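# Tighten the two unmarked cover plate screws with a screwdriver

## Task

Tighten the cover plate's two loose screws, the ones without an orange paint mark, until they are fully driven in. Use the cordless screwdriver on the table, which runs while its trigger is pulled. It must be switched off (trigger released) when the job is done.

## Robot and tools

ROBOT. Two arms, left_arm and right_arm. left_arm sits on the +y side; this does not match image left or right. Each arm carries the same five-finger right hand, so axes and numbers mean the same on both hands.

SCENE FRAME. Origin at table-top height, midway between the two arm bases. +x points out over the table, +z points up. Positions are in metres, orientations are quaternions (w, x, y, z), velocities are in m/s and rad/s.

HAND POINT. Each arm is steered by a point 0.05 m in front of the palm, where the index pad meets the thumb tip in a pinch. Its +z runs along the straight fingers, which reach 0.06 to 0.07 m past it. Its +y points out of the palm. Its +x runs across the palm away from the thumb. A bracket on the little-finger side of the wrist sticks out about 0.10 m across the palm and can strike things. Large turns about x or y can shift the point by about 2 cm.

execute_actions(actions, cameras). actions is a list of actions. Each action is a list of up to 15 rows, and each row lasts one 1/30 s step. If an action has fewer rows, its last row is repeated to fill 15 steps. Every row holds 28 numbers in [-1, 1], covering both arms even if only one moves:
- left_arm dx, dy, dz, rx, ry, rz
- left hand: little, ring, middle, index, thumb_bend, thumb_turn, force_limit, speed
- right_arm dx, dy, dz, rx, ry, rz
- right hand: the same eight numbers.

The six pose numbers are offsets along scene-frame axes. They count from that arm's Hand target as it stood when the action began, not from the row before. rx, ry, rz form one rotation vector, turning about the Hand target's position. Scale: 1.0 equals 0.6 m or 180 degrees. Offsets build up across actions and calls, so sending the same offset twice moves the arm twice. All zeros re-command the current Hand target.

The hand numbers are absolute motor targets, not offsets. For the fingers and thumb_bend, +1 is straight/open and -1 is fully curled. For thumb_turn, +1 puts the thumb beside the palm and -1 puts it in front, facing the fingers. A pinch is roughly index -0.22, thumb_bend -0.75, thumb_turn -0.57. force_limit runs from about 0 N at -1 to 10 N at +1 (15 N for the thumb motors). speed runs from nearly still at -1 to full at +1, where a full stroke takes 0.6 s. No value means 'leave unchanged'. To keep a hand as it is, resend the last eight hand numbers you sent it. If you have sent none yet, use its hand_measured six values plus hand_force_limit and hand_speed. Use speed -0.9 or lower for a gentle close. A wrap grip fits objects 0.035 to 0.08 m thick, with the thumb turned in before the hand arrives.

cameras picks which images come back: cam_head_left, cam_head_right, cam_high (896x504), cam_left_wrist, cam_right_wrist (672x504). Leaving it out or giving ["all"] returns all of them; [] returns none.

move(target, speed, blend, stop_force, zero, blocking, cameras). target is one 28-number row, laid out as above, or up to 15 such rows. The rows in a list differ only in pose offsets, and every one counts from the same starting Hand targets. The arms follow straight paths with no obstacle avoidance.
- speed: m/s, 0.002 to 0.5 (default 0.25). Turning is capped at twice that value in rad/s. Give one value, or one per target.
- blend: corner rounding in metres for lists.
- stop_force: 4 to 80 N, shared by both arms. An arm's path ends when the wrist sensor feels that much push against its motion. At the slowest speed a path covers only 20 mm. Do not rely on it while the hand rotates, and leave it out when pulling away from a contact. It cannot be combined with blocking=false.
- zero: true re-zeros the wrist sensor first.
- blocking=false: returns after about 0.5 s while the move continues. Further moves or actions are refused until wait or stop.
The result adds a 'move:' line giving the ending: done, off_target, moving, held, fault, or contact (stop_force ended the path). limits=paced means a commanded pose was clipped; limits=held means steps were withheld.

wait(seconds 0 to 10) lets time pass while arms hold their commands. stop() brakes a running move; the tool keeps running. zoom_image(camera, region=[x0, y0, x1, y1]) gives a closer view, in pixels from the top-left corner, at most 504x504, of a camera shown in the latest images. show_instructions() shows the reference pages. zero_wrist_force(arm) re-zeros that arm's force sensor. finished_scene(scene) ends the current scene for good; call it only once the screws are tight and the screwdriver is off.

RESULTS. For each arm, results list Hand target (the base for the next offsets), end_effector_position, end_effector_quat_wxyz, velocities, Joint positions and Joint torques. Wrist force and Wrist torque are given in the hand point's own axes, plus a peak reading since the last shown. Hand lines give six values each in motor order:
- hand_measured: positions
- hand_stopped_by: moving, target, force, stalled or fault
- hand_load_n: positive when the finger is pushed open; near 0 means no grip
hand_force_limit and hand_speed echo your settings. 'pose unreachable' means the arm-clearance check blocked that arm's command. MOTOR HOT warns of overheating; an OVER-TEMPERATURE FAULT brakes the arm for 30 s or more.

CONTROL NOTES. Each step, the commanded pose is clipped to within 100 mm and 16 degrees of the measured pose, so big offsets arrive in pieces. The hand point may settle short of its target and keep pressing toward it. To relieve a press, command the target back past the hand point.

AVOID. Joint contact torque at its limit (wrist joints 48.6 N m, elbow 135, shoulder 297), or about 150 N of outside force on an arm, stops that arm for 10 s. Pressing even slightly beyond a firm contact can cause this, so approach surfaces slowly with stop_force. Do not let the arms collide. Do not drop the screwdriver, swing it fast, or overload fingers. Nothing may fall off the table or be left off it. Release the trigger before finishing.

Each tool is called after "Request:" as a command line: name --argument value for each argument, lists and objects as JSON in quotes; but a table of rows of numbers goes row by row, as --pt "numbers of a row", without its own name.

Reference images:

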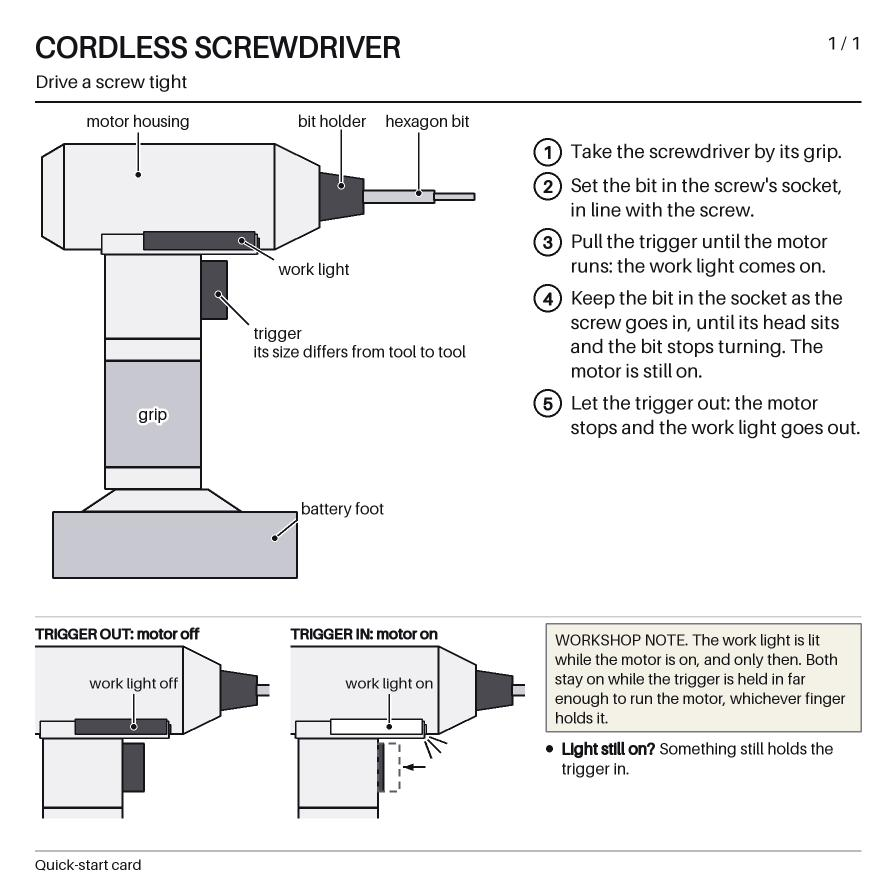

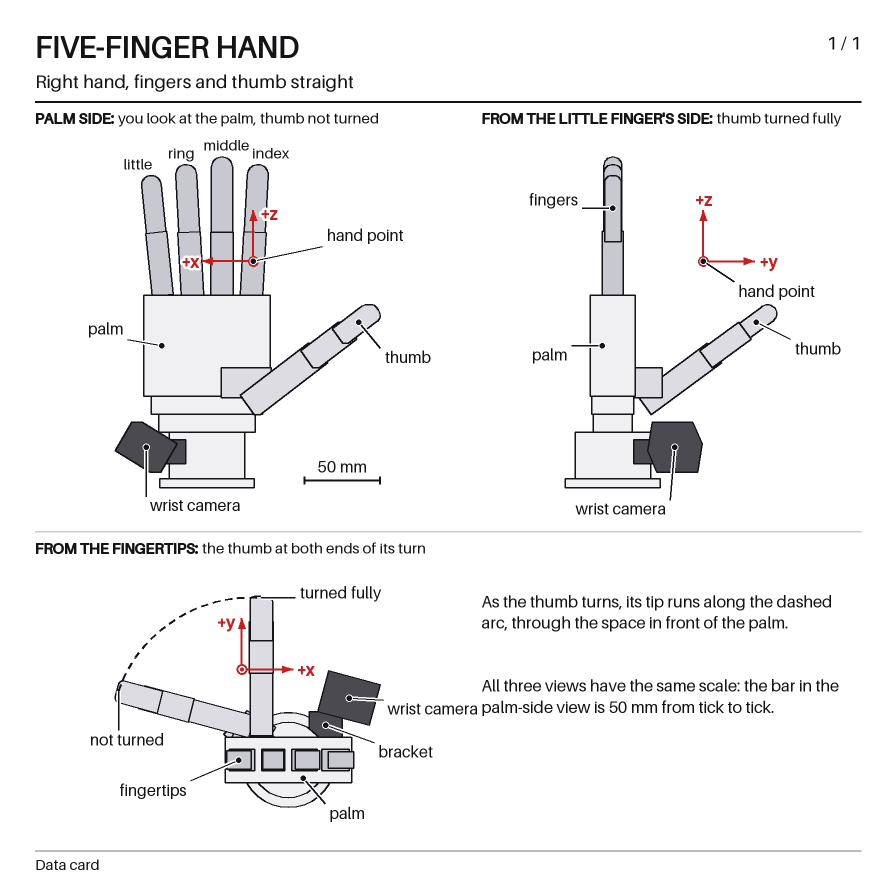

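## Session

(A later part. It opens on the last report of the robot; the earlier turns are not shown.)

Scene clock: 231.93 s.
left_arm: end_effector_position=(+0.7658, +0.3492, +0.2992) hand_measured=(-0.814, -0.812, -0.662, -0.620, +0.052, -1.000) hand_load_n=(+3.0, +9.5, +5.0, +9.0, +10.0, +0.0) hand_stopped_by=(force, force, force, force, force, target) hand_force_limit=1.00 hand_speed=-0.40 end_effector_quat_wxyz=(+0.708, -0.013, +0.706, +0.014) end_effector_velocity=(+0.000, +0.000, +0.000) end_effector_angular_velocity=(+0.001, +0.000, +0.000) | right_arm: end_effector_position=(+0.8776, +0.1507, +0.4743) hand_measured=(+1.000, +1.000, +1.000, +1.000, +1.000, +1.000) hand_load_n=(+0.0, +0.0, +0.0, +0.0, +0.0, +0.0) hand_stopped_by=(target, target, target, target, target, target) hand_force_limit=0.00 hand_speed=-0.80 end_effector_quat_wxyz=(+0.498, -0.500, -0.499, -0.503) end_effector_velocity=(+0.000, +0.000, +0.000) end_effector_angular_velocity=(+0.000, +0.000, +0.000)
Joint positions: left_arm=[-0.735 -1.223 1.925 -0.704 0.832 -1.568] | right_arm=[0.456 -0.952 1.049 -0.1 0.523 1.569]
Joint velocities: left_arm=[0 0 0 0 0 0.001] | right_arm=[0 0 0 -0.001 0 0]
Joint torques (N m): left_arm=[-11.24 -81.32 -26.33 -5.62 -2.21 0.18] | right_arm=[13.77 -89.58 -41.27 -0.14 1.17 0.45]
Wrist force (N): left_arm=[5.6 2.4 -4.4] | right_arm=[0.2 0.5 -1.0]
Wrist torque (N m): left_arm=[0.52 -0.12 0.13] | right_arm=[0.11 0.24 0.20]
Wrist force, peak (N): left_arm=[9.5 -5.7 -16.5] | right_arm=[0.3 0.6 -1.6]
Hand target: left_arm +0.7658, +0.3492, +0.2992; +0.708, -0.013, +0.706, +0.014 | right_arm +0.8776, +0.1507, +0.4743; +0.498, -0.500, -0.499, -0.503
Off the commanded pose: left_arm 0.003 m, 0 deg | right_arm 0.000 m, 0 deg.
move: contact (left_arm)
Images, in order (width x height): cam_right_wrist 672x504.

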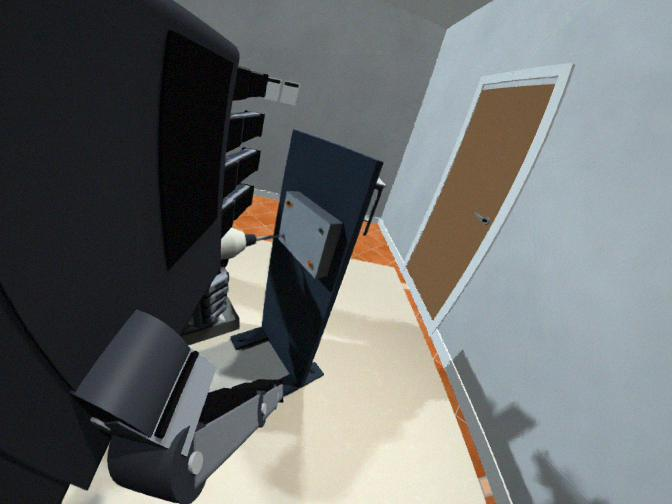

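Request:
execute_actions --actions '[[[0,0,0,0,0,0,-1,-1,-1,-0.4,-1,-1,1.0,-0.4,0,0,0,0,0,0,1,1,1,1,1,1,0,-0.8]]]' --cameras '["cam_right_wrist","cam_left_wrist"]'

Request:
zoom_image --camera "cam_right_wrist" --region '[210, 220, 310, 300]'

Scene clock: 232.90 s.
left_arm: end_effector_position=(+0.7658, +0.3492, +0.2992) hand_measured=(-0.814, -0.812, -0.662, -0.400, +0.052, -1.000) hand_load_n=(+3.5, +9.5, +7.5, +0.0, +9.5, +0.5) hand_stopped_by=(force, force, force, target, force, target) hand_force_limit=1.00 hand_speed=-0.40 end_effector_quat_wxyz=(+0.708, -0.013, +0.706, +0.014) end_effector_velocity=(+0.000, -0.001, -0.001) end_effector_angular_velocity=(+0.000, +0.000, -0.001) | right_arm: end_effector_position=(+0.8776, +0.1507, +0.4743) hand_measured=(+1.000, +1.000, +1.000, +1.000, +1.000, +1.000) hand_load_n=(+0.0, +0.0, -0.5, +0.0, +0.0, +0.0) hand_stopped_by=(target, target, target, target, target, target) hand_force_limit=0.00 hand_speed=-0.80 end_effector_quat_wxyz=(+0.498, -0.500, -0.499, -0.503) end_effector_velocity=(+0.000, +0.000, +0.000) end_effector_angular_velocity=(+0.000, +0.000, +0.000)
Joint positions: left_arm=[-0.736 -1.223 1.925 -0.704 0.832 -1.568] | right_arm=[0.456 -0.952 1.049 -0.1 0.523 1.569]
Joint velocities: left_arm=[-0.001 0.001 0 0 0 0] | right_arm=[0 0 0 -0.001 0 0]
Joint torques (N m): left_arm=[-7.6 -78.92 -28.63 -4.83 -1.72 0.24] | right_arm=[12.6 -89.41 -40.46 0.83 1.11 0.52]
Wrist force (N): left_arm=[5.3 1.5 -6.0] | right_arm=[-0.2 0.5 -1.2]
Wrist torque (N m): left_arm=[0.48 -0.14 0.16] | right_arm=[0.11 0.30 0.18]
Wrist force, peak (N): left_arm=[5.7 2.4 -6.6] | right_arm=[0.0 0.3 -1.5]
Hand target: left_arm +0.7658, +0.3492, +0.2992; +0.708, -0.013, +0.706, +0.014 | right_arm +0.8776, +0.1507, +0.4743; +0.498, -0.500, -0.499, -0.503
Off the commanded pose: left_arm 0.000 m, 0 deg | right_arm 0.000 m, 0 deg.
Images, in order (width x height): cam_left_wrist 672x504, cam_right_wrist 672x504.

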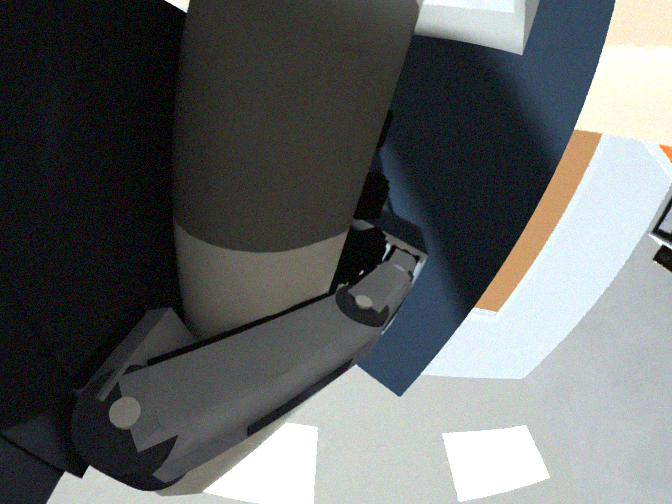

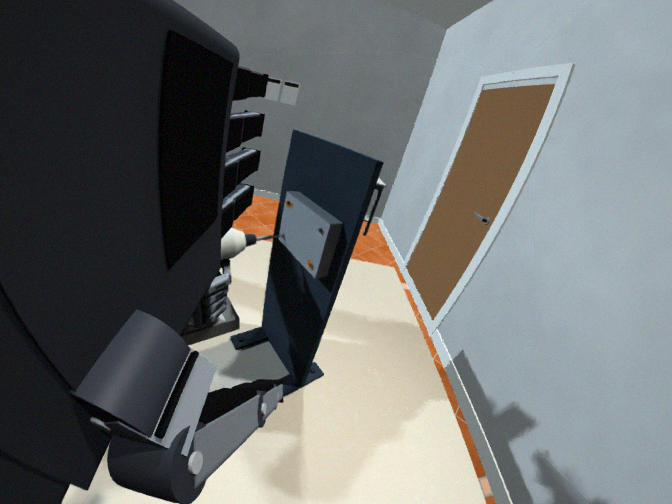

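Scaled by 5.040 from the camera's 672x504 image, which has a finer 960x720 frame.

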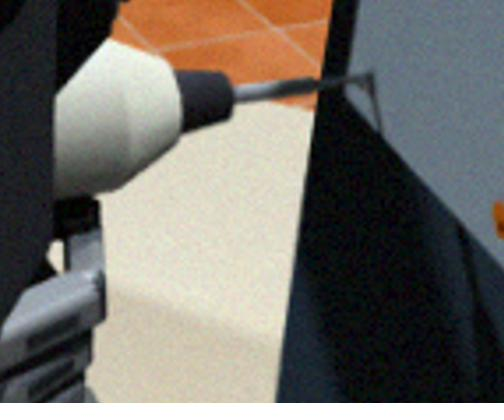

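Request:
execute_actions --actions '[[[0,0,0,0,0,0,-1,-1,-1,-0.9,-1,-1,1.0,-0.2,0,0,0,0,0,0,1,1,1,1,1,1,0,-0.8]],[[0,0,0,0,0,0,-1,-1,-1,-1,-1,-1,1.0,-0.2,0,0,0,0,0,0,1,1,1,1,1,1,0,-0.8]]]' --cameras '["cam_right_wrist"]'

Request:
zoom_image --camera "cam_right_wrist" --region '[210, 220, 310, 300]'

Scene clock: 234.27 s.
left_arm: end_effector_position=(+0.7658, +0.3492, +0.2992) hand_measured=(-0.814, -0.812, -0.662, -0.652, +0.052, -1.000) hand_load_n=(+3.0, +9.5, +6.0, +9.5, +9.5, +1.0) hand_stopped_by=(force, force, force, force, force, target) hand_force_limit=1.00 hand_speed=-0.20 end_effector_quat_wxyz=(+0.708, -0.013, +0.706, +0.014) end_effector_velocity=(+0.000, +0.000, +0.000) end_effector_angular_velocity=(+0.001, +0.000, +0.000) | right_arm: end_effector_position=(+0.8776, +0.1507, +0.4743) hand_measured=(+1.000, +1.000, +1.000, +1.000, +1.000, +1.000) hand_load_n=(+0.0, +0.0, +0.0, +0.0, +0.0, +0.0) hand_stopped_by=(target, target, target, target, target, target) hand_force_limit=0.00 hand_speed=-0.80 end_effector_quat_wxyz=(+0.498, -0.500, -0.499, -0.503) end_effector_velocity=(+0.000, +0.000, +0.000) end_effector_angular_velocity=(+0.000, +0.001, +0.000)
Joint positions: left_arm=[-0.736 -1.223 1.925 -0.704 0.832 -1.568] | right_arm=[0.456 -0.952 1.049 -0.1 0.523 1.569]
Joint velocities: left_arm=[0 0 0 0 -0.001 0.001] | right_arm=[0 0 0 0.001 0 0]
Joint torques (N m): left_arm=[-1.25 -77.77 -29.92 -3.76 -1.04 0.38] | right_arm=[11.49 -89.19 -38.35 0.75 0.83 0.56]
Wrist force (N): left_arm=[5.3 0.7 -4.3] | right_arm=[-0.2 0.6 -1.1]
Wrist torque (N m): left_arm=[0.71 -0.18 0.26] | right_arm=[0.13 0.30 0.19]
Wrist force, peak (N): left_arm=[5.8 1.3 -6.6] | right_arm=[-0.1 0.0 -1.5]
Hand target: left_arm +0.7658, +0.3492, +0.2992; +0.708, -0.013, +0.706, +0.014 | right_arm +0.8776, +0.1507, +0.4743; +0.498, -0.500, -0.499, -0.503
Off the commanded pose: left_arm 0.000 m, 0 deg | right_arm 0.000 m, 0 deg.
Images, in order (width x height): cam_right_wrist 672x504.

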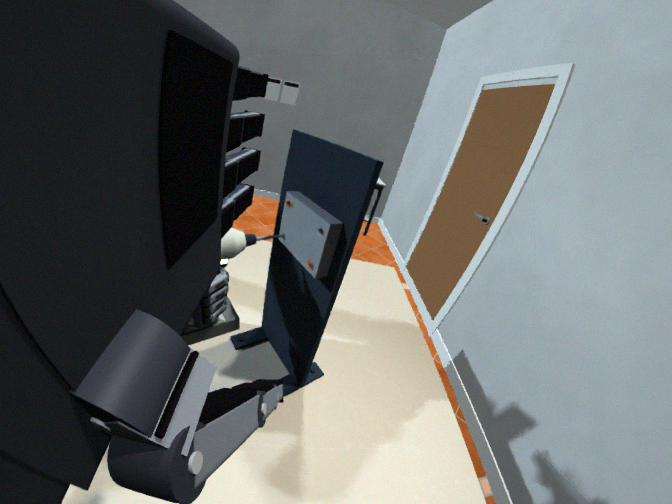

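Scaled by 5.040 from the camera's 672x504 image, which has a finer 960x720 frame.

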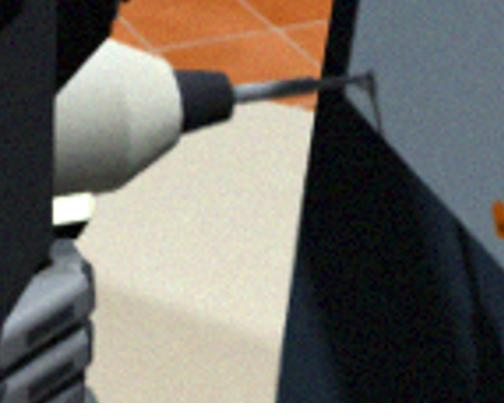

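Request:
move --target '[0.0053,0.004,0,0,0,0,-1,-1,-1,-1,-1,-1,1.0,-0.2,0,0,0,0,0,0,1,1,1,1,1,1,0,-0.8]' --speed 0.003 --stop_force 8 --cameras '["cam_right_wrist"]'

Request:
zoom_image --camera "cam_right_wrist" --region '[260, 220, 300, 252]'

Scene clock: 235.77 s.
left_arm: end_effector_position=(+0.7664, +0.3497, +0.2992) hand_measured=(-0.814, -0.812, -0.662, -0.652, +0.052, -1.000) hand_load_n=(+2.5, +9.0, +6.0, +9.0, +10.5, +1.0) hand_stopped_by=(force, force, force, force, force, target) hand_force_limit=1.00 hand_speed=-0.20 end_effector_quat_wxyz=(+0.708, -0.013, +0.706, +0.014) end_effector_velocity=(+0.000, +0.000, +0.000) end_effector_angular_velocity=(-0.001, -0.001, -0.001) | right_arm: end_effector_position=(+0.8776, +0.1507, +0.4743) hand_measured=(+1.000, +1.000, +1.000, +1.000, +1.000, +1.000) hand_load_n=(+0.0, +0.0, +0.0, +0.0, +0.0, +0.0) hand_stopped_by=(target, target, target, target, target, target) hand_force_limit=0.00 hand_speed=-0.80 end_effector_quat_wxyz=(+0.498, -0.500, -0.499, -0.503) end_effector_velocity=(+0.000, +0.000, +0.001) end_effector_angular_velocity=(+0.001, -0.001, +0.000)
Joint positions: left_arm=[-0.734 -1.223 1.924 -0.704 0.833 -1.568] | right_arm=[0.456 -0.952 1.049 -0.1 0.523 1.569]
Joint velocities: left_arm=[0 0 0 0 0.001 -0.001] | right_arm=[0 -0.001 0 -0.001 0 0]
Joint torques (N m): left_arm=[-13.76 -79.87 -24.48 -5.29 -2.58 0.72] | right_arm=[12.2 -90.03 -38.04 0.61 0.45 0.49]
Wrist force (N): left_arm=[7.5 2.5 -1.1] | right_arm=[-0.2 0.2 -1.2]
Wrist torque (N m): left_arm=[0.79 -0.26 -0.71] | right_arm=[0.08 0.29 0.17]
Wrist force, peak (N): left_arm=[10.3 -4.1 -10.3] | right_arm=[0.0 0.7 -1.5]
Hand target: left_arm +0.7664, +0.3497, +0.2992; +0.708, -0.013, +0.706, +0.014 | right_arm +0.8776, +0.1507, +0.4743; +0.498, -0.500, -0.499, -0.503
Off the commanded pose: left_arm 0.003 m, 0 deg | right_arm 0.000 m, 0 deg.
move: contact (left_arm)
Images, in order (width x height): cam_right_wrist 672x504.

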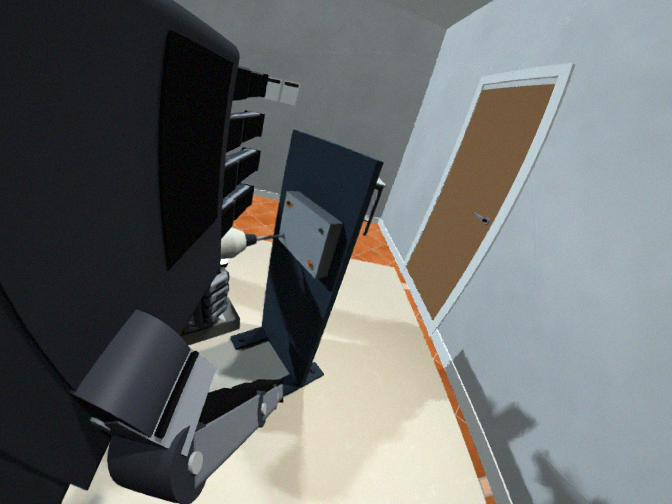

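Scaled by 12.600 from the camera's 672x504 image, which has a finer 960x720 frame.

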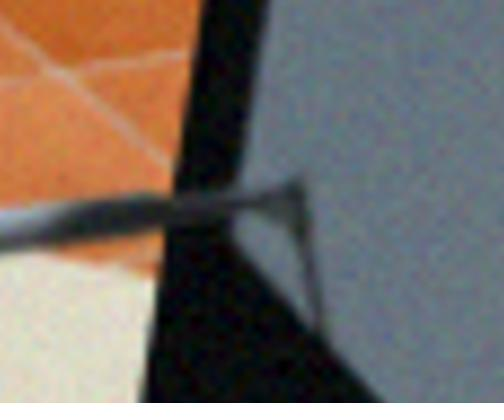

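Request:
wait --seconds 1 --cameras '[]'

Request:
execute_actions --actions '[[[0,0,0,0,0,0,-1,-1,-1,-0.4,-1,-1,1.0,-0.2,0,0,0,0,0,0,1,1,1,1,1,1,0,-0.8]]]' --cameras '["cam_right_wrist"]'

Request:
zoom_image --camera "cam_right_wrist" --region '[210, 220, 310, 300]'

Scene clock: 236.90 s.
left_arm: end_effector_position=(+0.7664, +0.3497, +0.2992) hand_measured=(-0.814, -0.812, -0.662, -0.652, +0.052, -1.000) hand_load_n=(+2.5, +9.0, +6.0, +9.0, +10.5, +1.0) hand_stopped_by=(force, force, force, force, force, target) hand_force_limit=1.00 hand_speed=-0.20 end_effector_quat_wxyz=(+0.708, -0.013, +0.706, +0.014) end_effector_velocity=(+0.000, +0.000, +0.000) end_effector_angular_velocity=(+0.001, +0.000, -0.001) | right_arm: end_effector_position=(+0.8776, +0.1507, +0.4743) hand_measured=(+1.000, +1.000, +1.000, +1.000, +1.000, +1.000) hand_load_n=(+0.0, +0.0, +0.0, +0.0, +0.0, +0.0) hand_stopped_by=(target, target, target, target, target, target) hand_force_limit=0.00 hand_speed=-0.80 end_effector_quat_wxyz=(+0.498, -0.500, -0.499, -0.503) end_effector_velocity=(+0.000, +0.000, -0.002) end_effector_angular_velocity=(-0.001, +0.003, +0.000)
Joint positions: left_arm=[-0.734 -1.223 1.924 -0.704 0.833 -1.568] | right_arm=[0.456 -0.952 1.049 -0.1 0.523 1.569]
Joint velocities: left_arm=[0 0 0 0 0 0.001] | right_arm=[0 0.002 0 0.001 0.001 0.001]
Joint torques (N m): left_arm=[-11.7 -82.65 -28.03 -4.32 -1.12 0.52] | right_arm=[10.16 -89.58 -38.95 0.55 0.3 0.46]
Wrist force (N): left_arm=[7.5 2.7 -0.9] | right_arm=[-0.1 0.6 -1.2]
Wrist torque (N m): left_arm=[0.80 -0.29 -0.69] | right_arm=[0.13 0.29 0.18]
Wrist force, peak (N): left_arm=[7.6 2.5 -1.4] | right_arm=[0.0 0.9 -1.5]
Hand target: left_arm +0.7664, +0.3497, +0.2992; +0.708, -0.013, +0.706, +0.014 | right_arm +0.8776, +0.1507, +0.4743; +0.498, -0.500, -0.499, -0.503
Off the commanded pose: left_arm 0.003 m, 0 deg | right_arm 0.000 m, 0 deg.
wait: 1.00 s; at rest by 0.03 s
No camera images: "cameras" was empty.

Scene clock: 237.60 s.
left_arm: end_effector_position=(+0.7664, +0.3497, +0.2992) hand_measured=(-0.814, -0.812, -0.662, -0.400, +0.052, -1.000) hand_load_n=(+2.5, +9.0, +7.5, -0.5, +10.0, +1.5) hand_stopped_by=(force, force, force, target, force, target) hand_force_limit=1.00 hand_speed=-0.20 end_effector_quat_wxyz=(+0.708, -0.013, +0.706, +0.014) end_effector_velocity=(+0.000, +0.001, +0.001) end_effector_angular_velocity=(+0.001, +0.000, +0.001) | right_arm: end_effector_position=(+0.8776, +0.1507, +0.4743) hand_measured=(+1.000, +1.000, +1.000, +1.000, +1.000, +1.000) hand_load_n=(+0.0, +0.0, +0.0, +0.0, +0.0, +0.0) hand_stopped_by=(target, target, target, target, target, target) hand_force_limit=0.00 hand_speed=-0.80 end_effector_quat_wxyz=(+0.498, -0.500, -0.499, -0.503) end_effector_velocity=(+0.000, +0.000, -0.001) end_effector_angular_velocity=(-0.001, +0.001, +0.000)
Joint positions: left_arm=[-0.734 -1.223 1.924 -0.704 0.833 -1.568] | right_arm=[0.456 -0.952 1.049 -0.1 0.523 1.569]
Joint velocities: left_arm=[0.001 -0.001 0 0 0 0.001] | right_arm=[0 0.001 0 0 -0.001 0]
Joint torques (N m): left_arm=[-9.9 -76.36 -29.16 -3.76 -0.12 0.88] | right_arm=[11.31 -89.84 -38.68 0.58 0.23 0.46]
Wrist force (N): left_arm=[5.4 2.4 -5.5] | right_arm=[-0.2 0.6 -1.0]
Wrist torque (N m): left_arm=[0.61 -0.05 0.08] | right_arm=[0.12 0.30 0.18]
Wrist force, peak (N): left_arm=[6.1 2.3 -5.8] | right_arm=[-0.2 0.3 -1.5]
Hand target: left_arm +0.7664, +0.3497, +0.2992; +0.708, -0.013, +0.706, +0.014 | right_arm +0.8776, +0.1507, +0.4743; +0.498, -0.500, -0.499, -0.503
Off the commanded pose: left_arm 0.000 m, 0 deg | right_arm 0.000 m, 0 deg.
Images, in order (width x height): cam_right_wrist 672x504.

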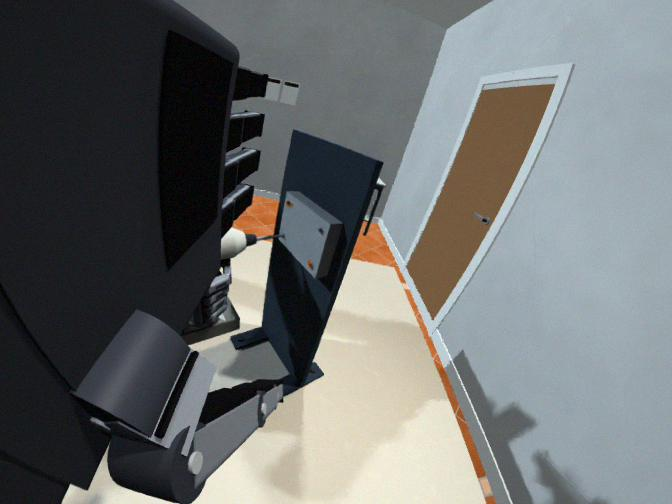

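Scaled by 5.040 from the camera's 672x504 image, which has a finer 960x720 frame.

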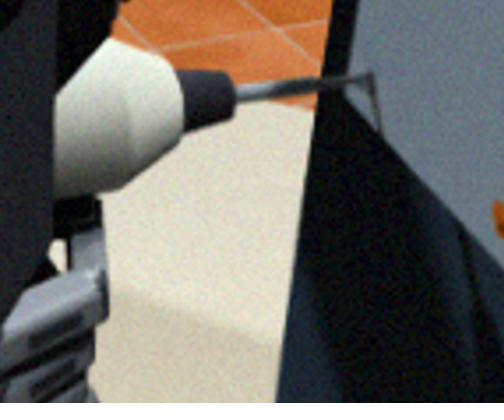

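Request:
move --target '[-0.1067,-0.08,0,0,0,0,-1,-1,-1,-0.4,-1,-1,1.0,-0.2,0,0,0,0,0,0,1,1,1,1,1,1,0,-0.8]' --speed 0.12 --cameras '["cam_right_wrist","cam_head_left"]'

Request:
zoom_image --camera "cam_right_wrist" --region '[260, 190, 340, 280]'

Scene clock: 238.80 s.
left_arm: end_effector_position=(+0.7022, +0.3018, +0.2993) hand_measured=(-0.814, -0.772, -0.662, -0.400, +0.052, -1.000) hand_load_n=(+3.5, +0.0, +7.0, +0.0, +7.5, +1.0) hand_stopped_by=(force, force, force, target, force, target) hand_force_limit=1.00 hand_speed=-0.20 end_effector_quat_wxyz=(+0.708, -0.013, +0.706, +0.014) end_effector_velocity=(+0.000, -0.001, +0.000) end_effector_angular_velocity=(+0.000, +0.000, -0.001) | right_arm: end_effector_position=(+0.8776, +0.1507, +0.4743) hand_measured=(+1.000, +1.000, +1.000, +1.000, +1.000, +1.000) hand_load_n=(+0.0, +0.0, +0.0, +0.0, +0.0, +0.0) hand_stopped_by=(target, target, target, target, target, target) hand_force_limit=0.00 hand_speed=-0.80 end_effector_quat_wxyz=(+0.498, -0.500, -0.499, -0.503) end_effector_velocity=(+0.000, +0.000, +0.002) end_effector_angular_velocity=(+0.001, -0.002, +0.000)
Joint positions: left_arm=[-0.86 -1.27 1.993 -0.726 0.707 -1.568] | right_arm=[0.456 -0.952 1.049 -0.1 0.523 1.569]
Joint velocities: left_arm=[-0.002 0 -0.001 0 0 0] | right_arm=[0 -0.002 0 -0.001 0 0]
Joint torques (N m): left_arm=[-9.7 -40.58 -49.84 1.37 1.42 3.94] | right_arm=[10.32 -89.21 -39.37 0.45 0.2 0.54]
Wrist force (N): left_arm=[5.4 1.8 -1.3] | right_arm=[-0.1 0.8 -0.7]
Wrist torque (N m): left_arm=[0.39 0.16 -0.05] | right_arm=[0.14 0.27 0.19]
Wrist force, peak (N): left_arm=[-16.6 29.7 36.8] | right_arm=[-0.3 0.6 -1.5]
Hand target: left_arm +0.7022, +0.3017, +0.2992; +0.708, -0.013, +0.706, +0.014 | right_arm +0.8776, +0.1507, +0.4743; +0.498, -0.500, -0.499, -0.503
Off the commanded pose: left_arm 0.000 m, 0 deg | right_arm 0.000 m, 0 deg.
move: done
Images, in order (width x height): cam_head_left 896x504, cam_right_wrist 672x504.

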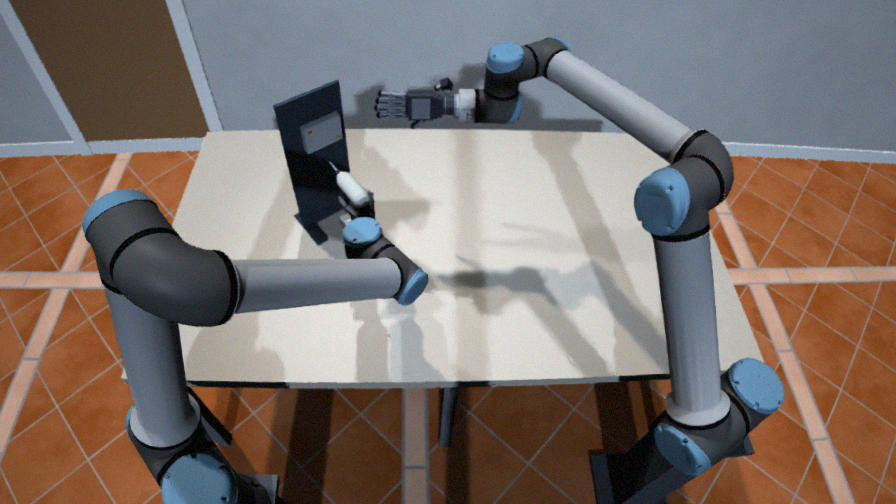

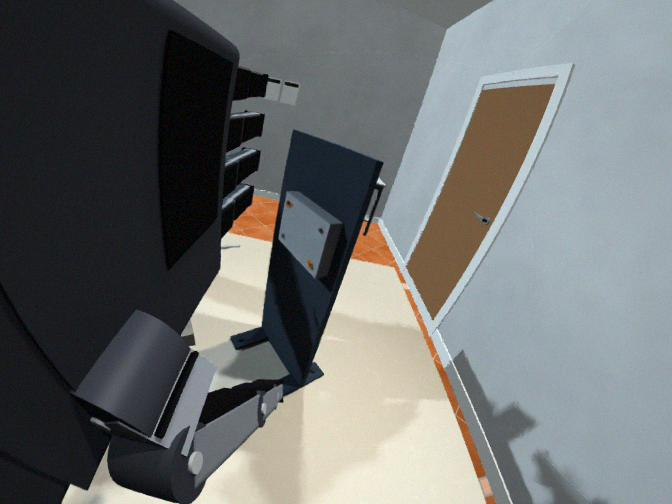

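Scaled by 5.600 from the camera's 672x504 image, which has a finer 960x720 frame.

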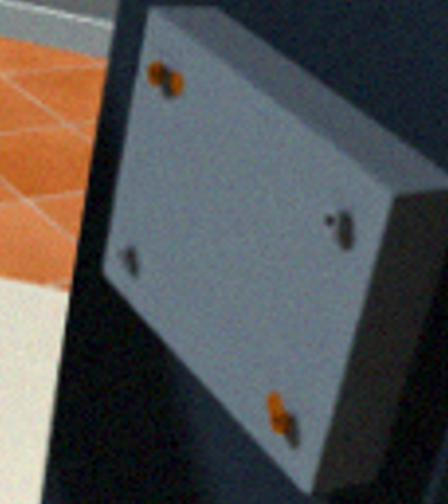

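Request:
zoom_image --camera "cam_right_wrist" --region '[298, 212, 338, 244]'

Request:
zoom_image --camera "cam_right_wrist" --region '[260, 220, 300, 252]'

Request:
zoom_image --camera "cam_right_wrist" --region '[270, 188, 310, 220]'

Request:
zoom_image --camera "cam_right_wrist" --region '[290, 248, 330, 280]'

Scaled by 12.600 from the camera's 672x504 image, which has a finer 960x720 frame.

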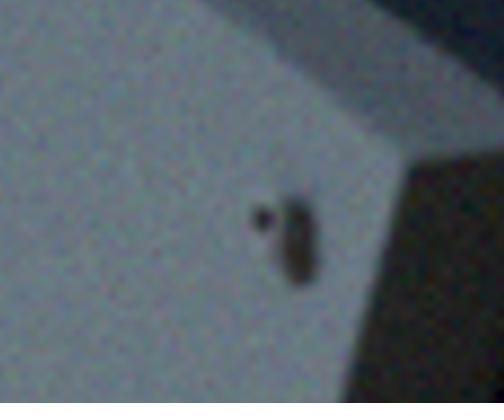

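Scaled by 12.600 from the camera's 672x504 image, which has a finer 960x720 frame.

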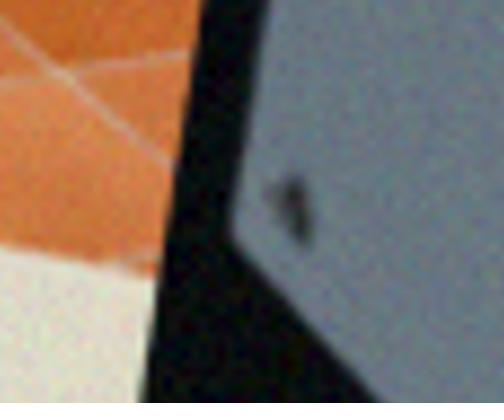

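Scaled by 12.600 from the camera's 672x504 image, which has a finer 960x720 frame.

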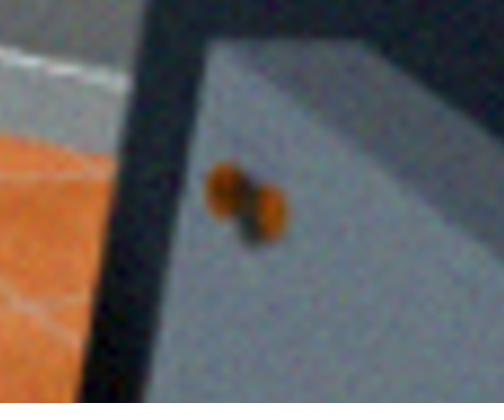

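Scaled by 12.600 from the camera's 672x504 image, which has a finer 960x720 frame.

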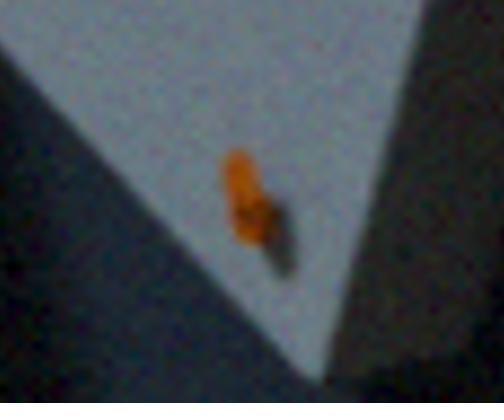

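Request:
move --target '[-0.0703,-0.0863,-0.235,0,0,0,-1,-1,-1,-0.4,-1,-1,1.0,-0.2,0,0,0,0,0,0,1,1,1,1,1,1,0,-0.8]' --speed 0.2 --cameras '["cam_right_wrist","cam_head_right"]'

Request:
move --target '[0,0,-0.06,0,0,0,-1,-1,-1,-0.4,-1,-1,1.0,-0.2,0,0,0,0,0,0,1,1,1,1,1,1,0,-0.8]' --speed 0.015 --stop_force 6 --cameras '["cam_high"]'

Scene clock: 241.40 s.
left_arm: end_effector_position=(+0.6596, +0.2502, +0.1581) hand_measured=(-0.814, -0.772, -0.662, -0.400, +0.052, -1.000) hand_load_n=(+3.5, +0.0, +6.5, +0.0, +7.5, +1.5) hand_stopped_by=(force, force, force, target, force, target) hand_force_limit=1.00 hand_speed=-0.20 end_effector_quat_wxyz=(+0.708, -0.013, +0.706, +0.014) end_effector_velocity=(+0.000, +0.000, +0.001) end_effector_angular_velocity=(-0.002, -0.001, +0.002) | right_arm: end_effector_position=(+0.8776, +0.1507, +0.4743) hand_measured=(+1.000, +1.000, +1.000, +1.000, +1.000, +1.000) hand_load_n=(+0.0, +0.0, +0.5, +0.0, +0.0, +0.0) hand_stopped_by=(target, target, target, target, target, target) hand_force_limit=0.00 hand_speed=-0.80 end_effector_quat_wxyz=(+0.498, -0.500, -0.499, -0.503) end_effector_velocity=(+0.000, +0.000, +0.000) end_effector_angular_velocity=(+0.000, +0.001, +0.000)
Joint positions: left_arm=[-0.968 -1.084 2.066 -0.985 0.599 -1.567] | right_arm=[0.456 -0.952 1.049 -0.1 0.523 1.569]
Joint velocities: left_arm=[0.001 -0.001 -0.001 -0.001 -0.001 0] | right_arm=[0 0 0 0 0 0]
Joint torques (N m): left_arm=[-6.64 -53.86 -39.85 -0.59 1.92 2.19] | right_arm=[9 -90.72 -40 0.26 0.33 0.33]
Wrist force (N): left_arm=[5.6 1.5 -1.3] | right_arm=[-0.2 0.8 -1.3]
Wrist torque (N m): left_arm=[0.34 0.12 -0.03] | right_arm=[0.17 0.31 0.19]
Wrist force, peak (N): left_arm=[8.7 0.3 -2.6] | right_arm=[0.0 0.7 -1.7]
Hand target: left_arm +0.6597, +0.2501, +0.1581; +0.708, -0.013, +0.706, +0.014 | right_arm +0.8776, +0.1507, +0.4743; +0.498, -0.500, -0.499, -0.503
Off the commanded pose: left_arm 0.001 m, 0 deg | right_arm 0.000 m, 0 deg.
move: done
Images, in order (width x height): cam_head_right 896x504, cam_right_wrist 672x504.

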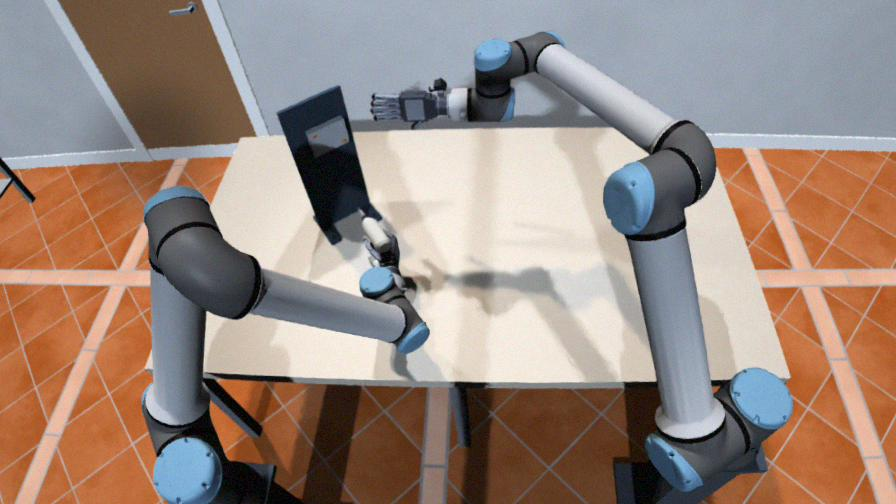

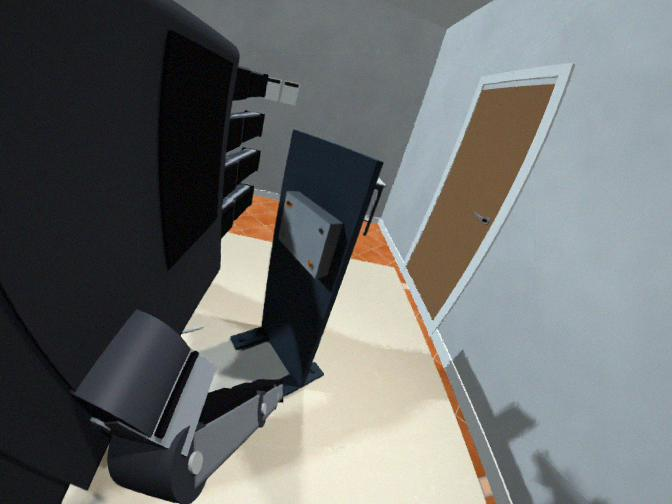

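Scene clock: 244.13 s.
left_arm: end_effector_position=(+0.6596, +0.2502, +0.1341) hand_measured=(-0.814, -0.772, -0.662, -0.400, +0.052, -1.000) hand_load_n=(+5.5, +0.0, +7.5, +0.0, +8.0, +1.5) hand_stopped_by=(force, force, force, target, force, target) hand_force_limit=1.00 hand_speed=-0.20 end_effector_quat_wxyz=(+0.708, -0.013, +0.706, +0.014) end_effector_velocity=(+0.000, +0.000, +0.001) end_effector_angular_velocity=(-0.001, -0.001, -0.001) | right_arm: end_effector_position=(+0.8776, +0.1507, +0.4743) hand_measured=(+1.000, +1.000, +1.000, +1.000, +1.000, +1.000) hand_load_n=(+0.0, +0.0, +0.0, +0.0, +0.0, +0.0) hand_stopped_by=(target, target, target, target, target, target) hand_force_limit=0.00 hand_speed=-0.80 end_effector_quat_wxyz=(+0.498, -0.500, -0.499, -0.503) end_effector_velocity=(+0.000, +0.000, -0.001) end_effector_angular_velocity=(+0.000, +0.000, +0.000)
Joint positions: left_arm=[-0.968 -1.046 2.07 -1.027 0.599 -1.567] | right_arm=[0.456 -0.952 1.049 -0.1 0.523 1.569]
Joint velocities: left_arm=[0 -0.001 0 -0.001 0.001 0] | right_arm=[0 0.001 0 -0.001 0 0]
Joint torques (N m): left_arm=[-4.18 -79.85 -36.94 0.72 0.64 -2.73] | right_arm=[9.28 -90.85 -40.46 0.12 0.18 0.4]
Wrist force (N): left_arm=[3.1 1.4 -0.6] | right_arm=[-0.1 0.5 -1.2]
Wrist torque (N m): left_arm=[0.32 0.04 -0.10] | right_arm=[0.11 0.28 0.18]
Wrist force, peak (N): left_arm=[5.8 1.6 -1.2] | right_arm=[0.2 0.8 -1.5]
Hand target: left_arm +0.6597, +0.2502, +0.1341; +0.708, -0.013, +0.706, +0.014 | right_arm +0.8776, +0.1507, +0.4743; +0.498, -0.500, -0.499, -0.503
Off the commanded pose: left_arm 0.012 m, 0 deg | right_arm 0.000 m, 0 deg.
move: contact (left_arm)
Images, in order (width x height): cam_high 896x504.

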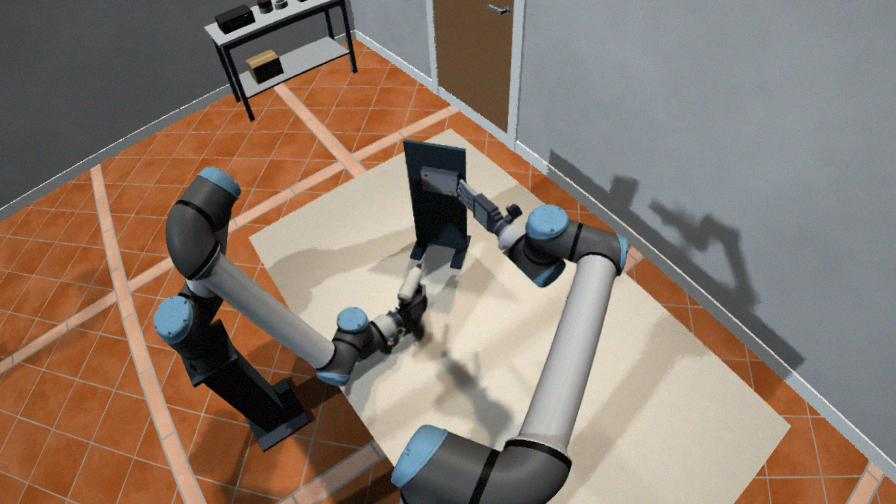

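Request:
zoom_image --camera "cam_high" --region '[340, 230, 480, 370]'

Scaled by 3.600.

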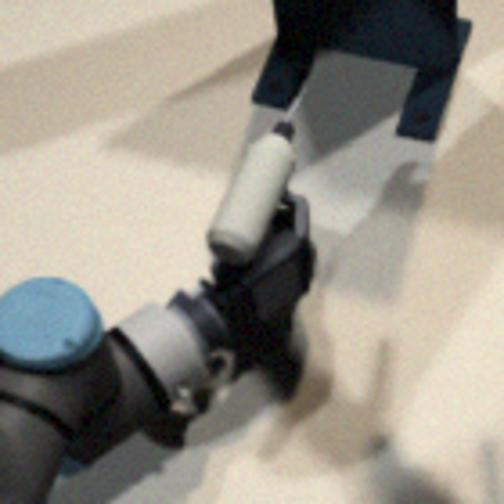

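Request:
move --target '[0,0,0,0,0,0,-1,-1,-1,-0.4,-1,-1,1.0,-0.2,-0.294,-0.25,-0.045,0,0,0,1,1,1,1,1,1,0,-0.8]' --speed 0.25 --cameras '["cam_right_wrist"]'

Request:
zoom_image --camera "cam_right_wrist" --region '[220, 240, 400, 420]'

Scene clock: 245.80 s.
left_arm: end_effector_position=(+0.6597, +0.2502, +0.1342) hand_measured=(-0.814, -0.772, -0.662, -0.400, +0.052, -1.000) hand_load_n=(+5.5, +0.0, +7.0, +0.0, +8.0, +2.0) hand_stopped_by=(force, force, force, target, force, target) hand_force_limit=1.00 hand_speed=-0.20 end_effector_quat_wxyz=(+0.708, -0.013, +0.706, +0.014) end_effector_velocity=(+0.000, +0.000, +0.000) end_effector_angular_velocity=(-0.001, +0.000, +0.001) | right_arm: end_effector_position=(+0.7013, +0.0005, +0.4471) hand_measured=(+1.000, +1.000, +1.000, +1.000, +1.000, +1.000) hand_load_n=(+0.0, +0.0, +0.0, +0.0, +0.0, +0.0) hand_stopped_by=(target, target, target, target, target, target) hand_force_limit=0.00 hand_speed=-0.80 end_effector_quat_wxyz=(+0.498, -0.500, -0.499, -0.503) end_effector_velocity=(-0.002, +0.000, +0.000) end_effector_angular_velocity=(-0.001, +0.001, +0.001)
Joint positions: left_arm=[-0.968 -1.046 2.07 -1.027 0.599 -1.567] | right_arm=[0.393 -1.333 1.652 -0.323 0.461 1.57]
Joint velocities: left_arm=[0.001 0 0 0 0 -0.001] | right_arm=[0 -0.002 0.002 0.001 0 0]
Joint torques (N m): left_arm=[-1.4 -81.92 -34.74 0.15 0.74 -2.18] | right_arm=[14.48 -75.24 -33.9 1.17 2.19 -1.84]
Wrist force (N): left_arm=[2.9 1.8 -0.7] | right_arm=[0.2 0.1 -0.7]
Wrist torque (N m): left_arm=[0.32 0.10 -0.07] | right_arm=[0.03 0.22 0.18]
Wrist force, peak (N): left_arm=[3.5 2.1 -0.7] | right_arm=[-0.3 -1.4 -2.8]
Hand target: left_arm +0.6597, +0.2502, +0.1341; +0.708, -0.013, +0.706, +0.014 | right_arm +0.7012, +0.0006, +0.4471; +0.498, -0.500, -0.499, -0.503
Off the commanded pose: left_arm 0.000 m, 0 deg | right_arm 0.000 m, 0 deg.
move: done
Images, in order (width x height): cam_right_wrist 672x504.

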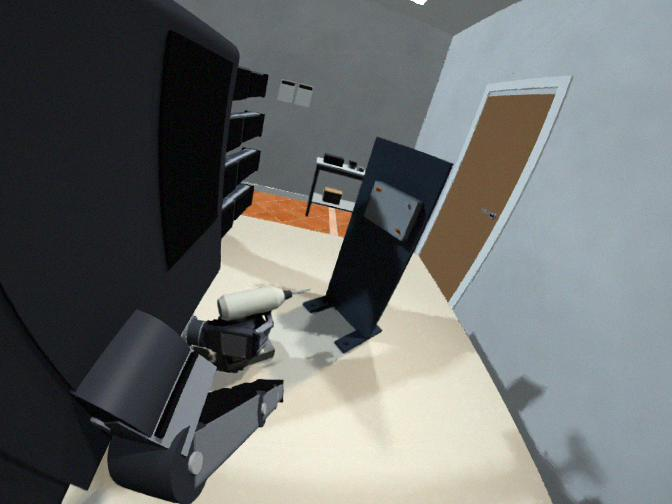

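Scaled by 2.800 from the camera's 672x504 image, which has a finer 960x720 frame.

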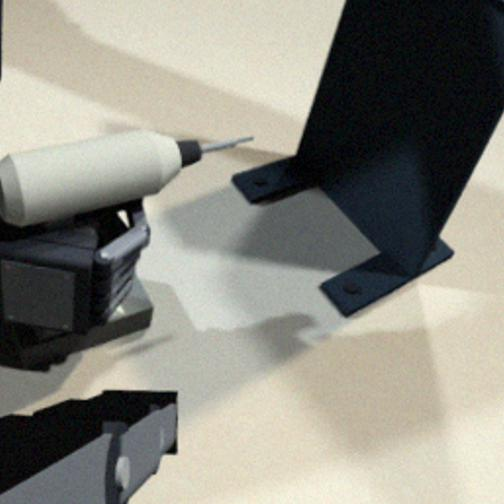

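Request:
zoom_image --camera "cam_right_wrist" --region '[190, 280, 290, 380]'

Request:
zoom_image --camera "cam_head_right" --region '[330, 190, 470, 320]'

Scaled by 5.040 from the camera's 672x504 image, which has a finer 960x720 frame.

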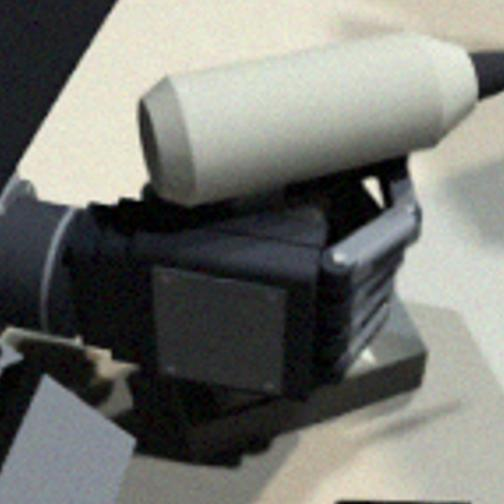

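This scene's latest camera images include none from cam_head_right. They are from: cam_right_wrist. cam_head_right's image comes with the result of a call that names it in "cameras".

Request:
move --target '[0,0,-0.015,0,0,0,-1,-1,-1,-0.4,-1,-1,1.0,-0.2,0,0,0,0,0,0,1,1,1,1,1,1,0,-0.8]' --speed 0.005 --stop_force 10 --cameras '["cam_right_wrist"]'

Request:
zoom_image --camera "cam_right_wrist" --region '[190, 280, 290, 380]'

Scene clock: 247.47 s.
left_arm: end_effector_position=(+0.6597, +0.2501, +0.1331) hand_measured=(-0.814, -0.772, -0.662, -0.400, +0.052, -1.000) hand_load_n=(+8.0, +0.0, +7.0, +0.0, +8.0, +2.5) hand_stopped_by=(force, force, force, target, force, target) hand_force_limit=1.00 hand_speed=-0.20 end_effector_quat_wxyz=(+0.708, -0.013, +0.706, +0.014) end_effector_velocity=(+0.000, +0.000, +0.000) end_effector_angular_velocity=(+0.000, +0.000, -0.001) | right_arm: end_effector_position=(+0.7012, +0.0006, +0.4471) hand_measured=(+1.000, +1.000, +1.000, +1.000, +1.000, +1.000) hand_load_n=(+0.0, +0.0, +0.0, +0.0, +0.0, +0.0) hand_stopped_by=(target, target, target, target, target, target) hand_force_limit=0.00 hand_speed=-0.80 end_effector_quat_wxyz=(+0.498, -0.500, -0.499, -0.503) end_effector_velocity=(+0.000, +0.000, +0.000) end_effector_angular_velocity=(+0.000, +0.000, +0.000)
Joint positions: left_arm=[-0.968 -1.044 2.07 -1.029 0.599 -1.567] | right_arm=[0.394 -1.333 1.652 -0.323 0.461 1.569]
Joint velocities: left_arm=[0 -0.001 0 0 0 0.001] | right_arm=[0 0 0 0.001 0 0]
Joint torques (N m): left_arm=[-1.87 -76.9 -18.33 1.99 1.08 -2.07] | right_arm=[15.07 -73.66 -38.26 0.24 2.13 -2.32]
Wrist force (N): left_arm=[-0.2 0.9 -0.6] | right_arm=[-0.2 0.3 -0.9]
Wrist torque (N m): left_arm=[0.31 0.04 -0.28] | right_arm=[0.07 0.29 0.17]
Wrist force, peak (N): left_arm=[-8.1 3.4 -2.8] | right_arm=[-0.1 0.6 -1.5]
Hand target: left_arm +0.6597, +0.2501, +0.1331; +0.708, -0.013, +0.706, +0.014 | right_arm +0.7012, +0.0006, +0.4471; +0.498, -0.500, -0.499, -0.503
Off the commanded pose: left_arm 0.008 m, 0 deg | right_arm 0.000 m, 0 deg.
move: contact (left_arm)
Images, in order (width x height): cam_right_wrist 672x504.

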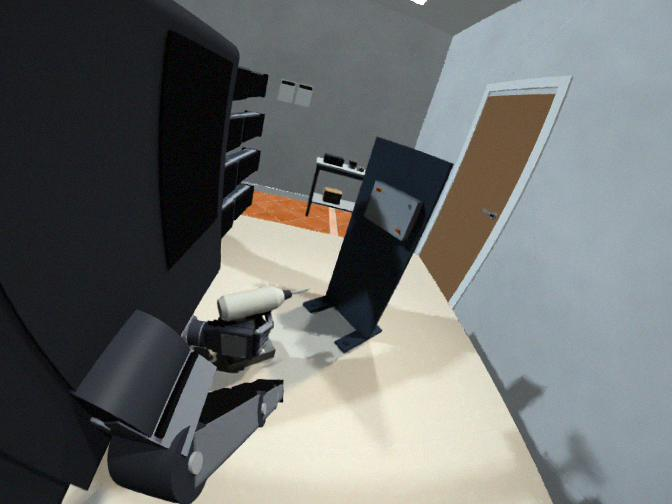

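Scaled by 5.040 from the camera's 672x504 image, which has a finer 960x720 frame.

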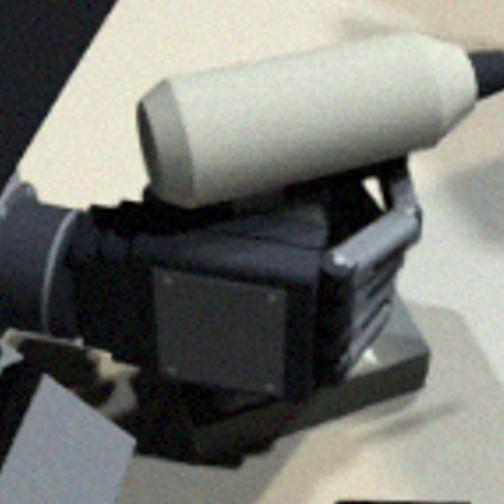

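Request:
execute_actions --actions '[[[0,0,0,0,0,0,-0.6,-0.55,-0.45,-0.2,0.25,-1,0.0,-0.7,0,0,0,0,0,0,1,1,1,1,1,1,0,-0.8]]]' --cameras '["cam_right_wrist"]'

Request:
zoom_image --camera "cam_right_wrist" --region '[190, 280, 290, 380]'

Scene clock: 248.60 s.
left_arm: end_effector_position=(+0.6597, +0.2501, +0.1331) hand_measured=(-0.600, -0.550, -0.450, -0.200, +0.250, -1.000) hand_load_n=(+0.0, +0.0, +0.0, +0.0, +0.0, +0.0) hand_stopped_by=(target, target, target, target, target, target) hand_force_limit=0.00 hand_speed=-0.70 end_effector_quat_wxyz=(+0.708, -0.013, +0.706, +0.014) end_effector_velocity=(+0.000, +0.000, +0.001) end_effector_angular_velocity=(+0.001, -0.001, +0.001) | right_arm: end_effector_position=(+0.7012, +0.0006, +0.4471) hand_measured=(+1.000, +1.000, +1.000, +1.000, +1.000, +1.000) hand_load_n=(+0.0, +0.0, +0.0, +0.0, +0.0, +0.0) hand_stopped_by=(target, target, target, target, target, target) hand_force_limit=0.00 hand_speed=-0.80 end_effector_quat_wxyz=(+0.498, -0.500, -0.499, -0.503) end_effector_velocity=(+0.000, +0.000, +0.000) end_effector_angular_velocity=(+0.000, +0.000, +0.000)
Joint positions: left_arm=[-0.968 -1.044 2.07 -1.029 0.599 -1.567] | right_arm=[0.394 -1.333 1.652 -0.323 0.461 1.569]
Joint velocities: left_arm=[0.001 -0.001 0 0 0 0.001] | right_arm=[0 0 0 0 0 0]
Joint torques (N m): left_arm=[-0.13 -74.02 -19.01 0.48 0.42 -2.12] | right_arm=[12.9 -73.41 -40.68 -0.46 1.84 -2.31]
Wrist force (N): left_arm=[-1.7 1.0 -1.7] | right_arm=[0.1 0.4 -0.8]
Wrist torque (N m): left_arm=[0.33 0.41 -0.21] | right_arm=[0.09 0.23 0.20]
Wrist force, peak (N): left_arm=[-2.4 2.0 -3.0] | right_arm=[0.0 0.4 -1.4]
Hand target: left_arm +0.6597, +0.2501, +0.1331; +0.708, -0.013, +0.706, +0.014 | right_arm +0.7012, +0.0006, +0.4471; +0.498, -0.500, -0.499, -0.503
Off the commanded pose: left_arm 0.000 m, 0 deg | right_arm 0.000 m, 0 deg.
Images, in order (width x height): cam_right_wrist 672x504.

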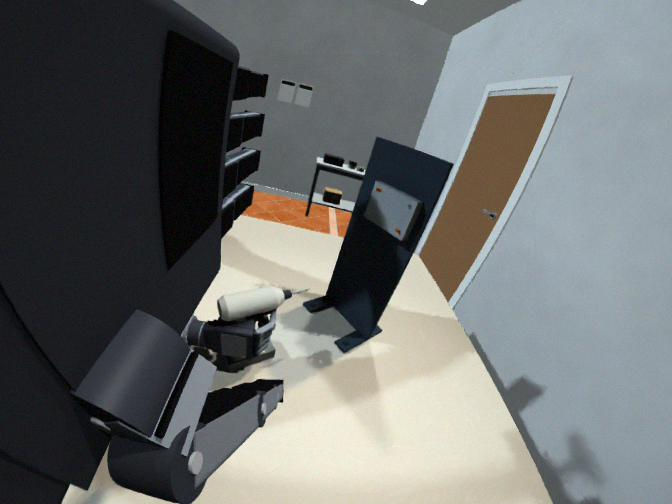

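Scaled by 5.040 from the camera's 672x504 image, which has a finer 960x720 frame.

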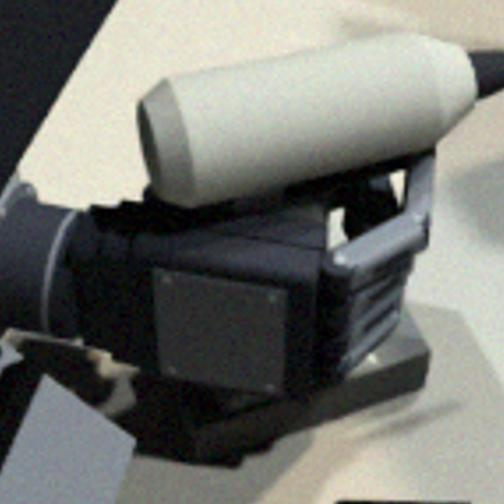

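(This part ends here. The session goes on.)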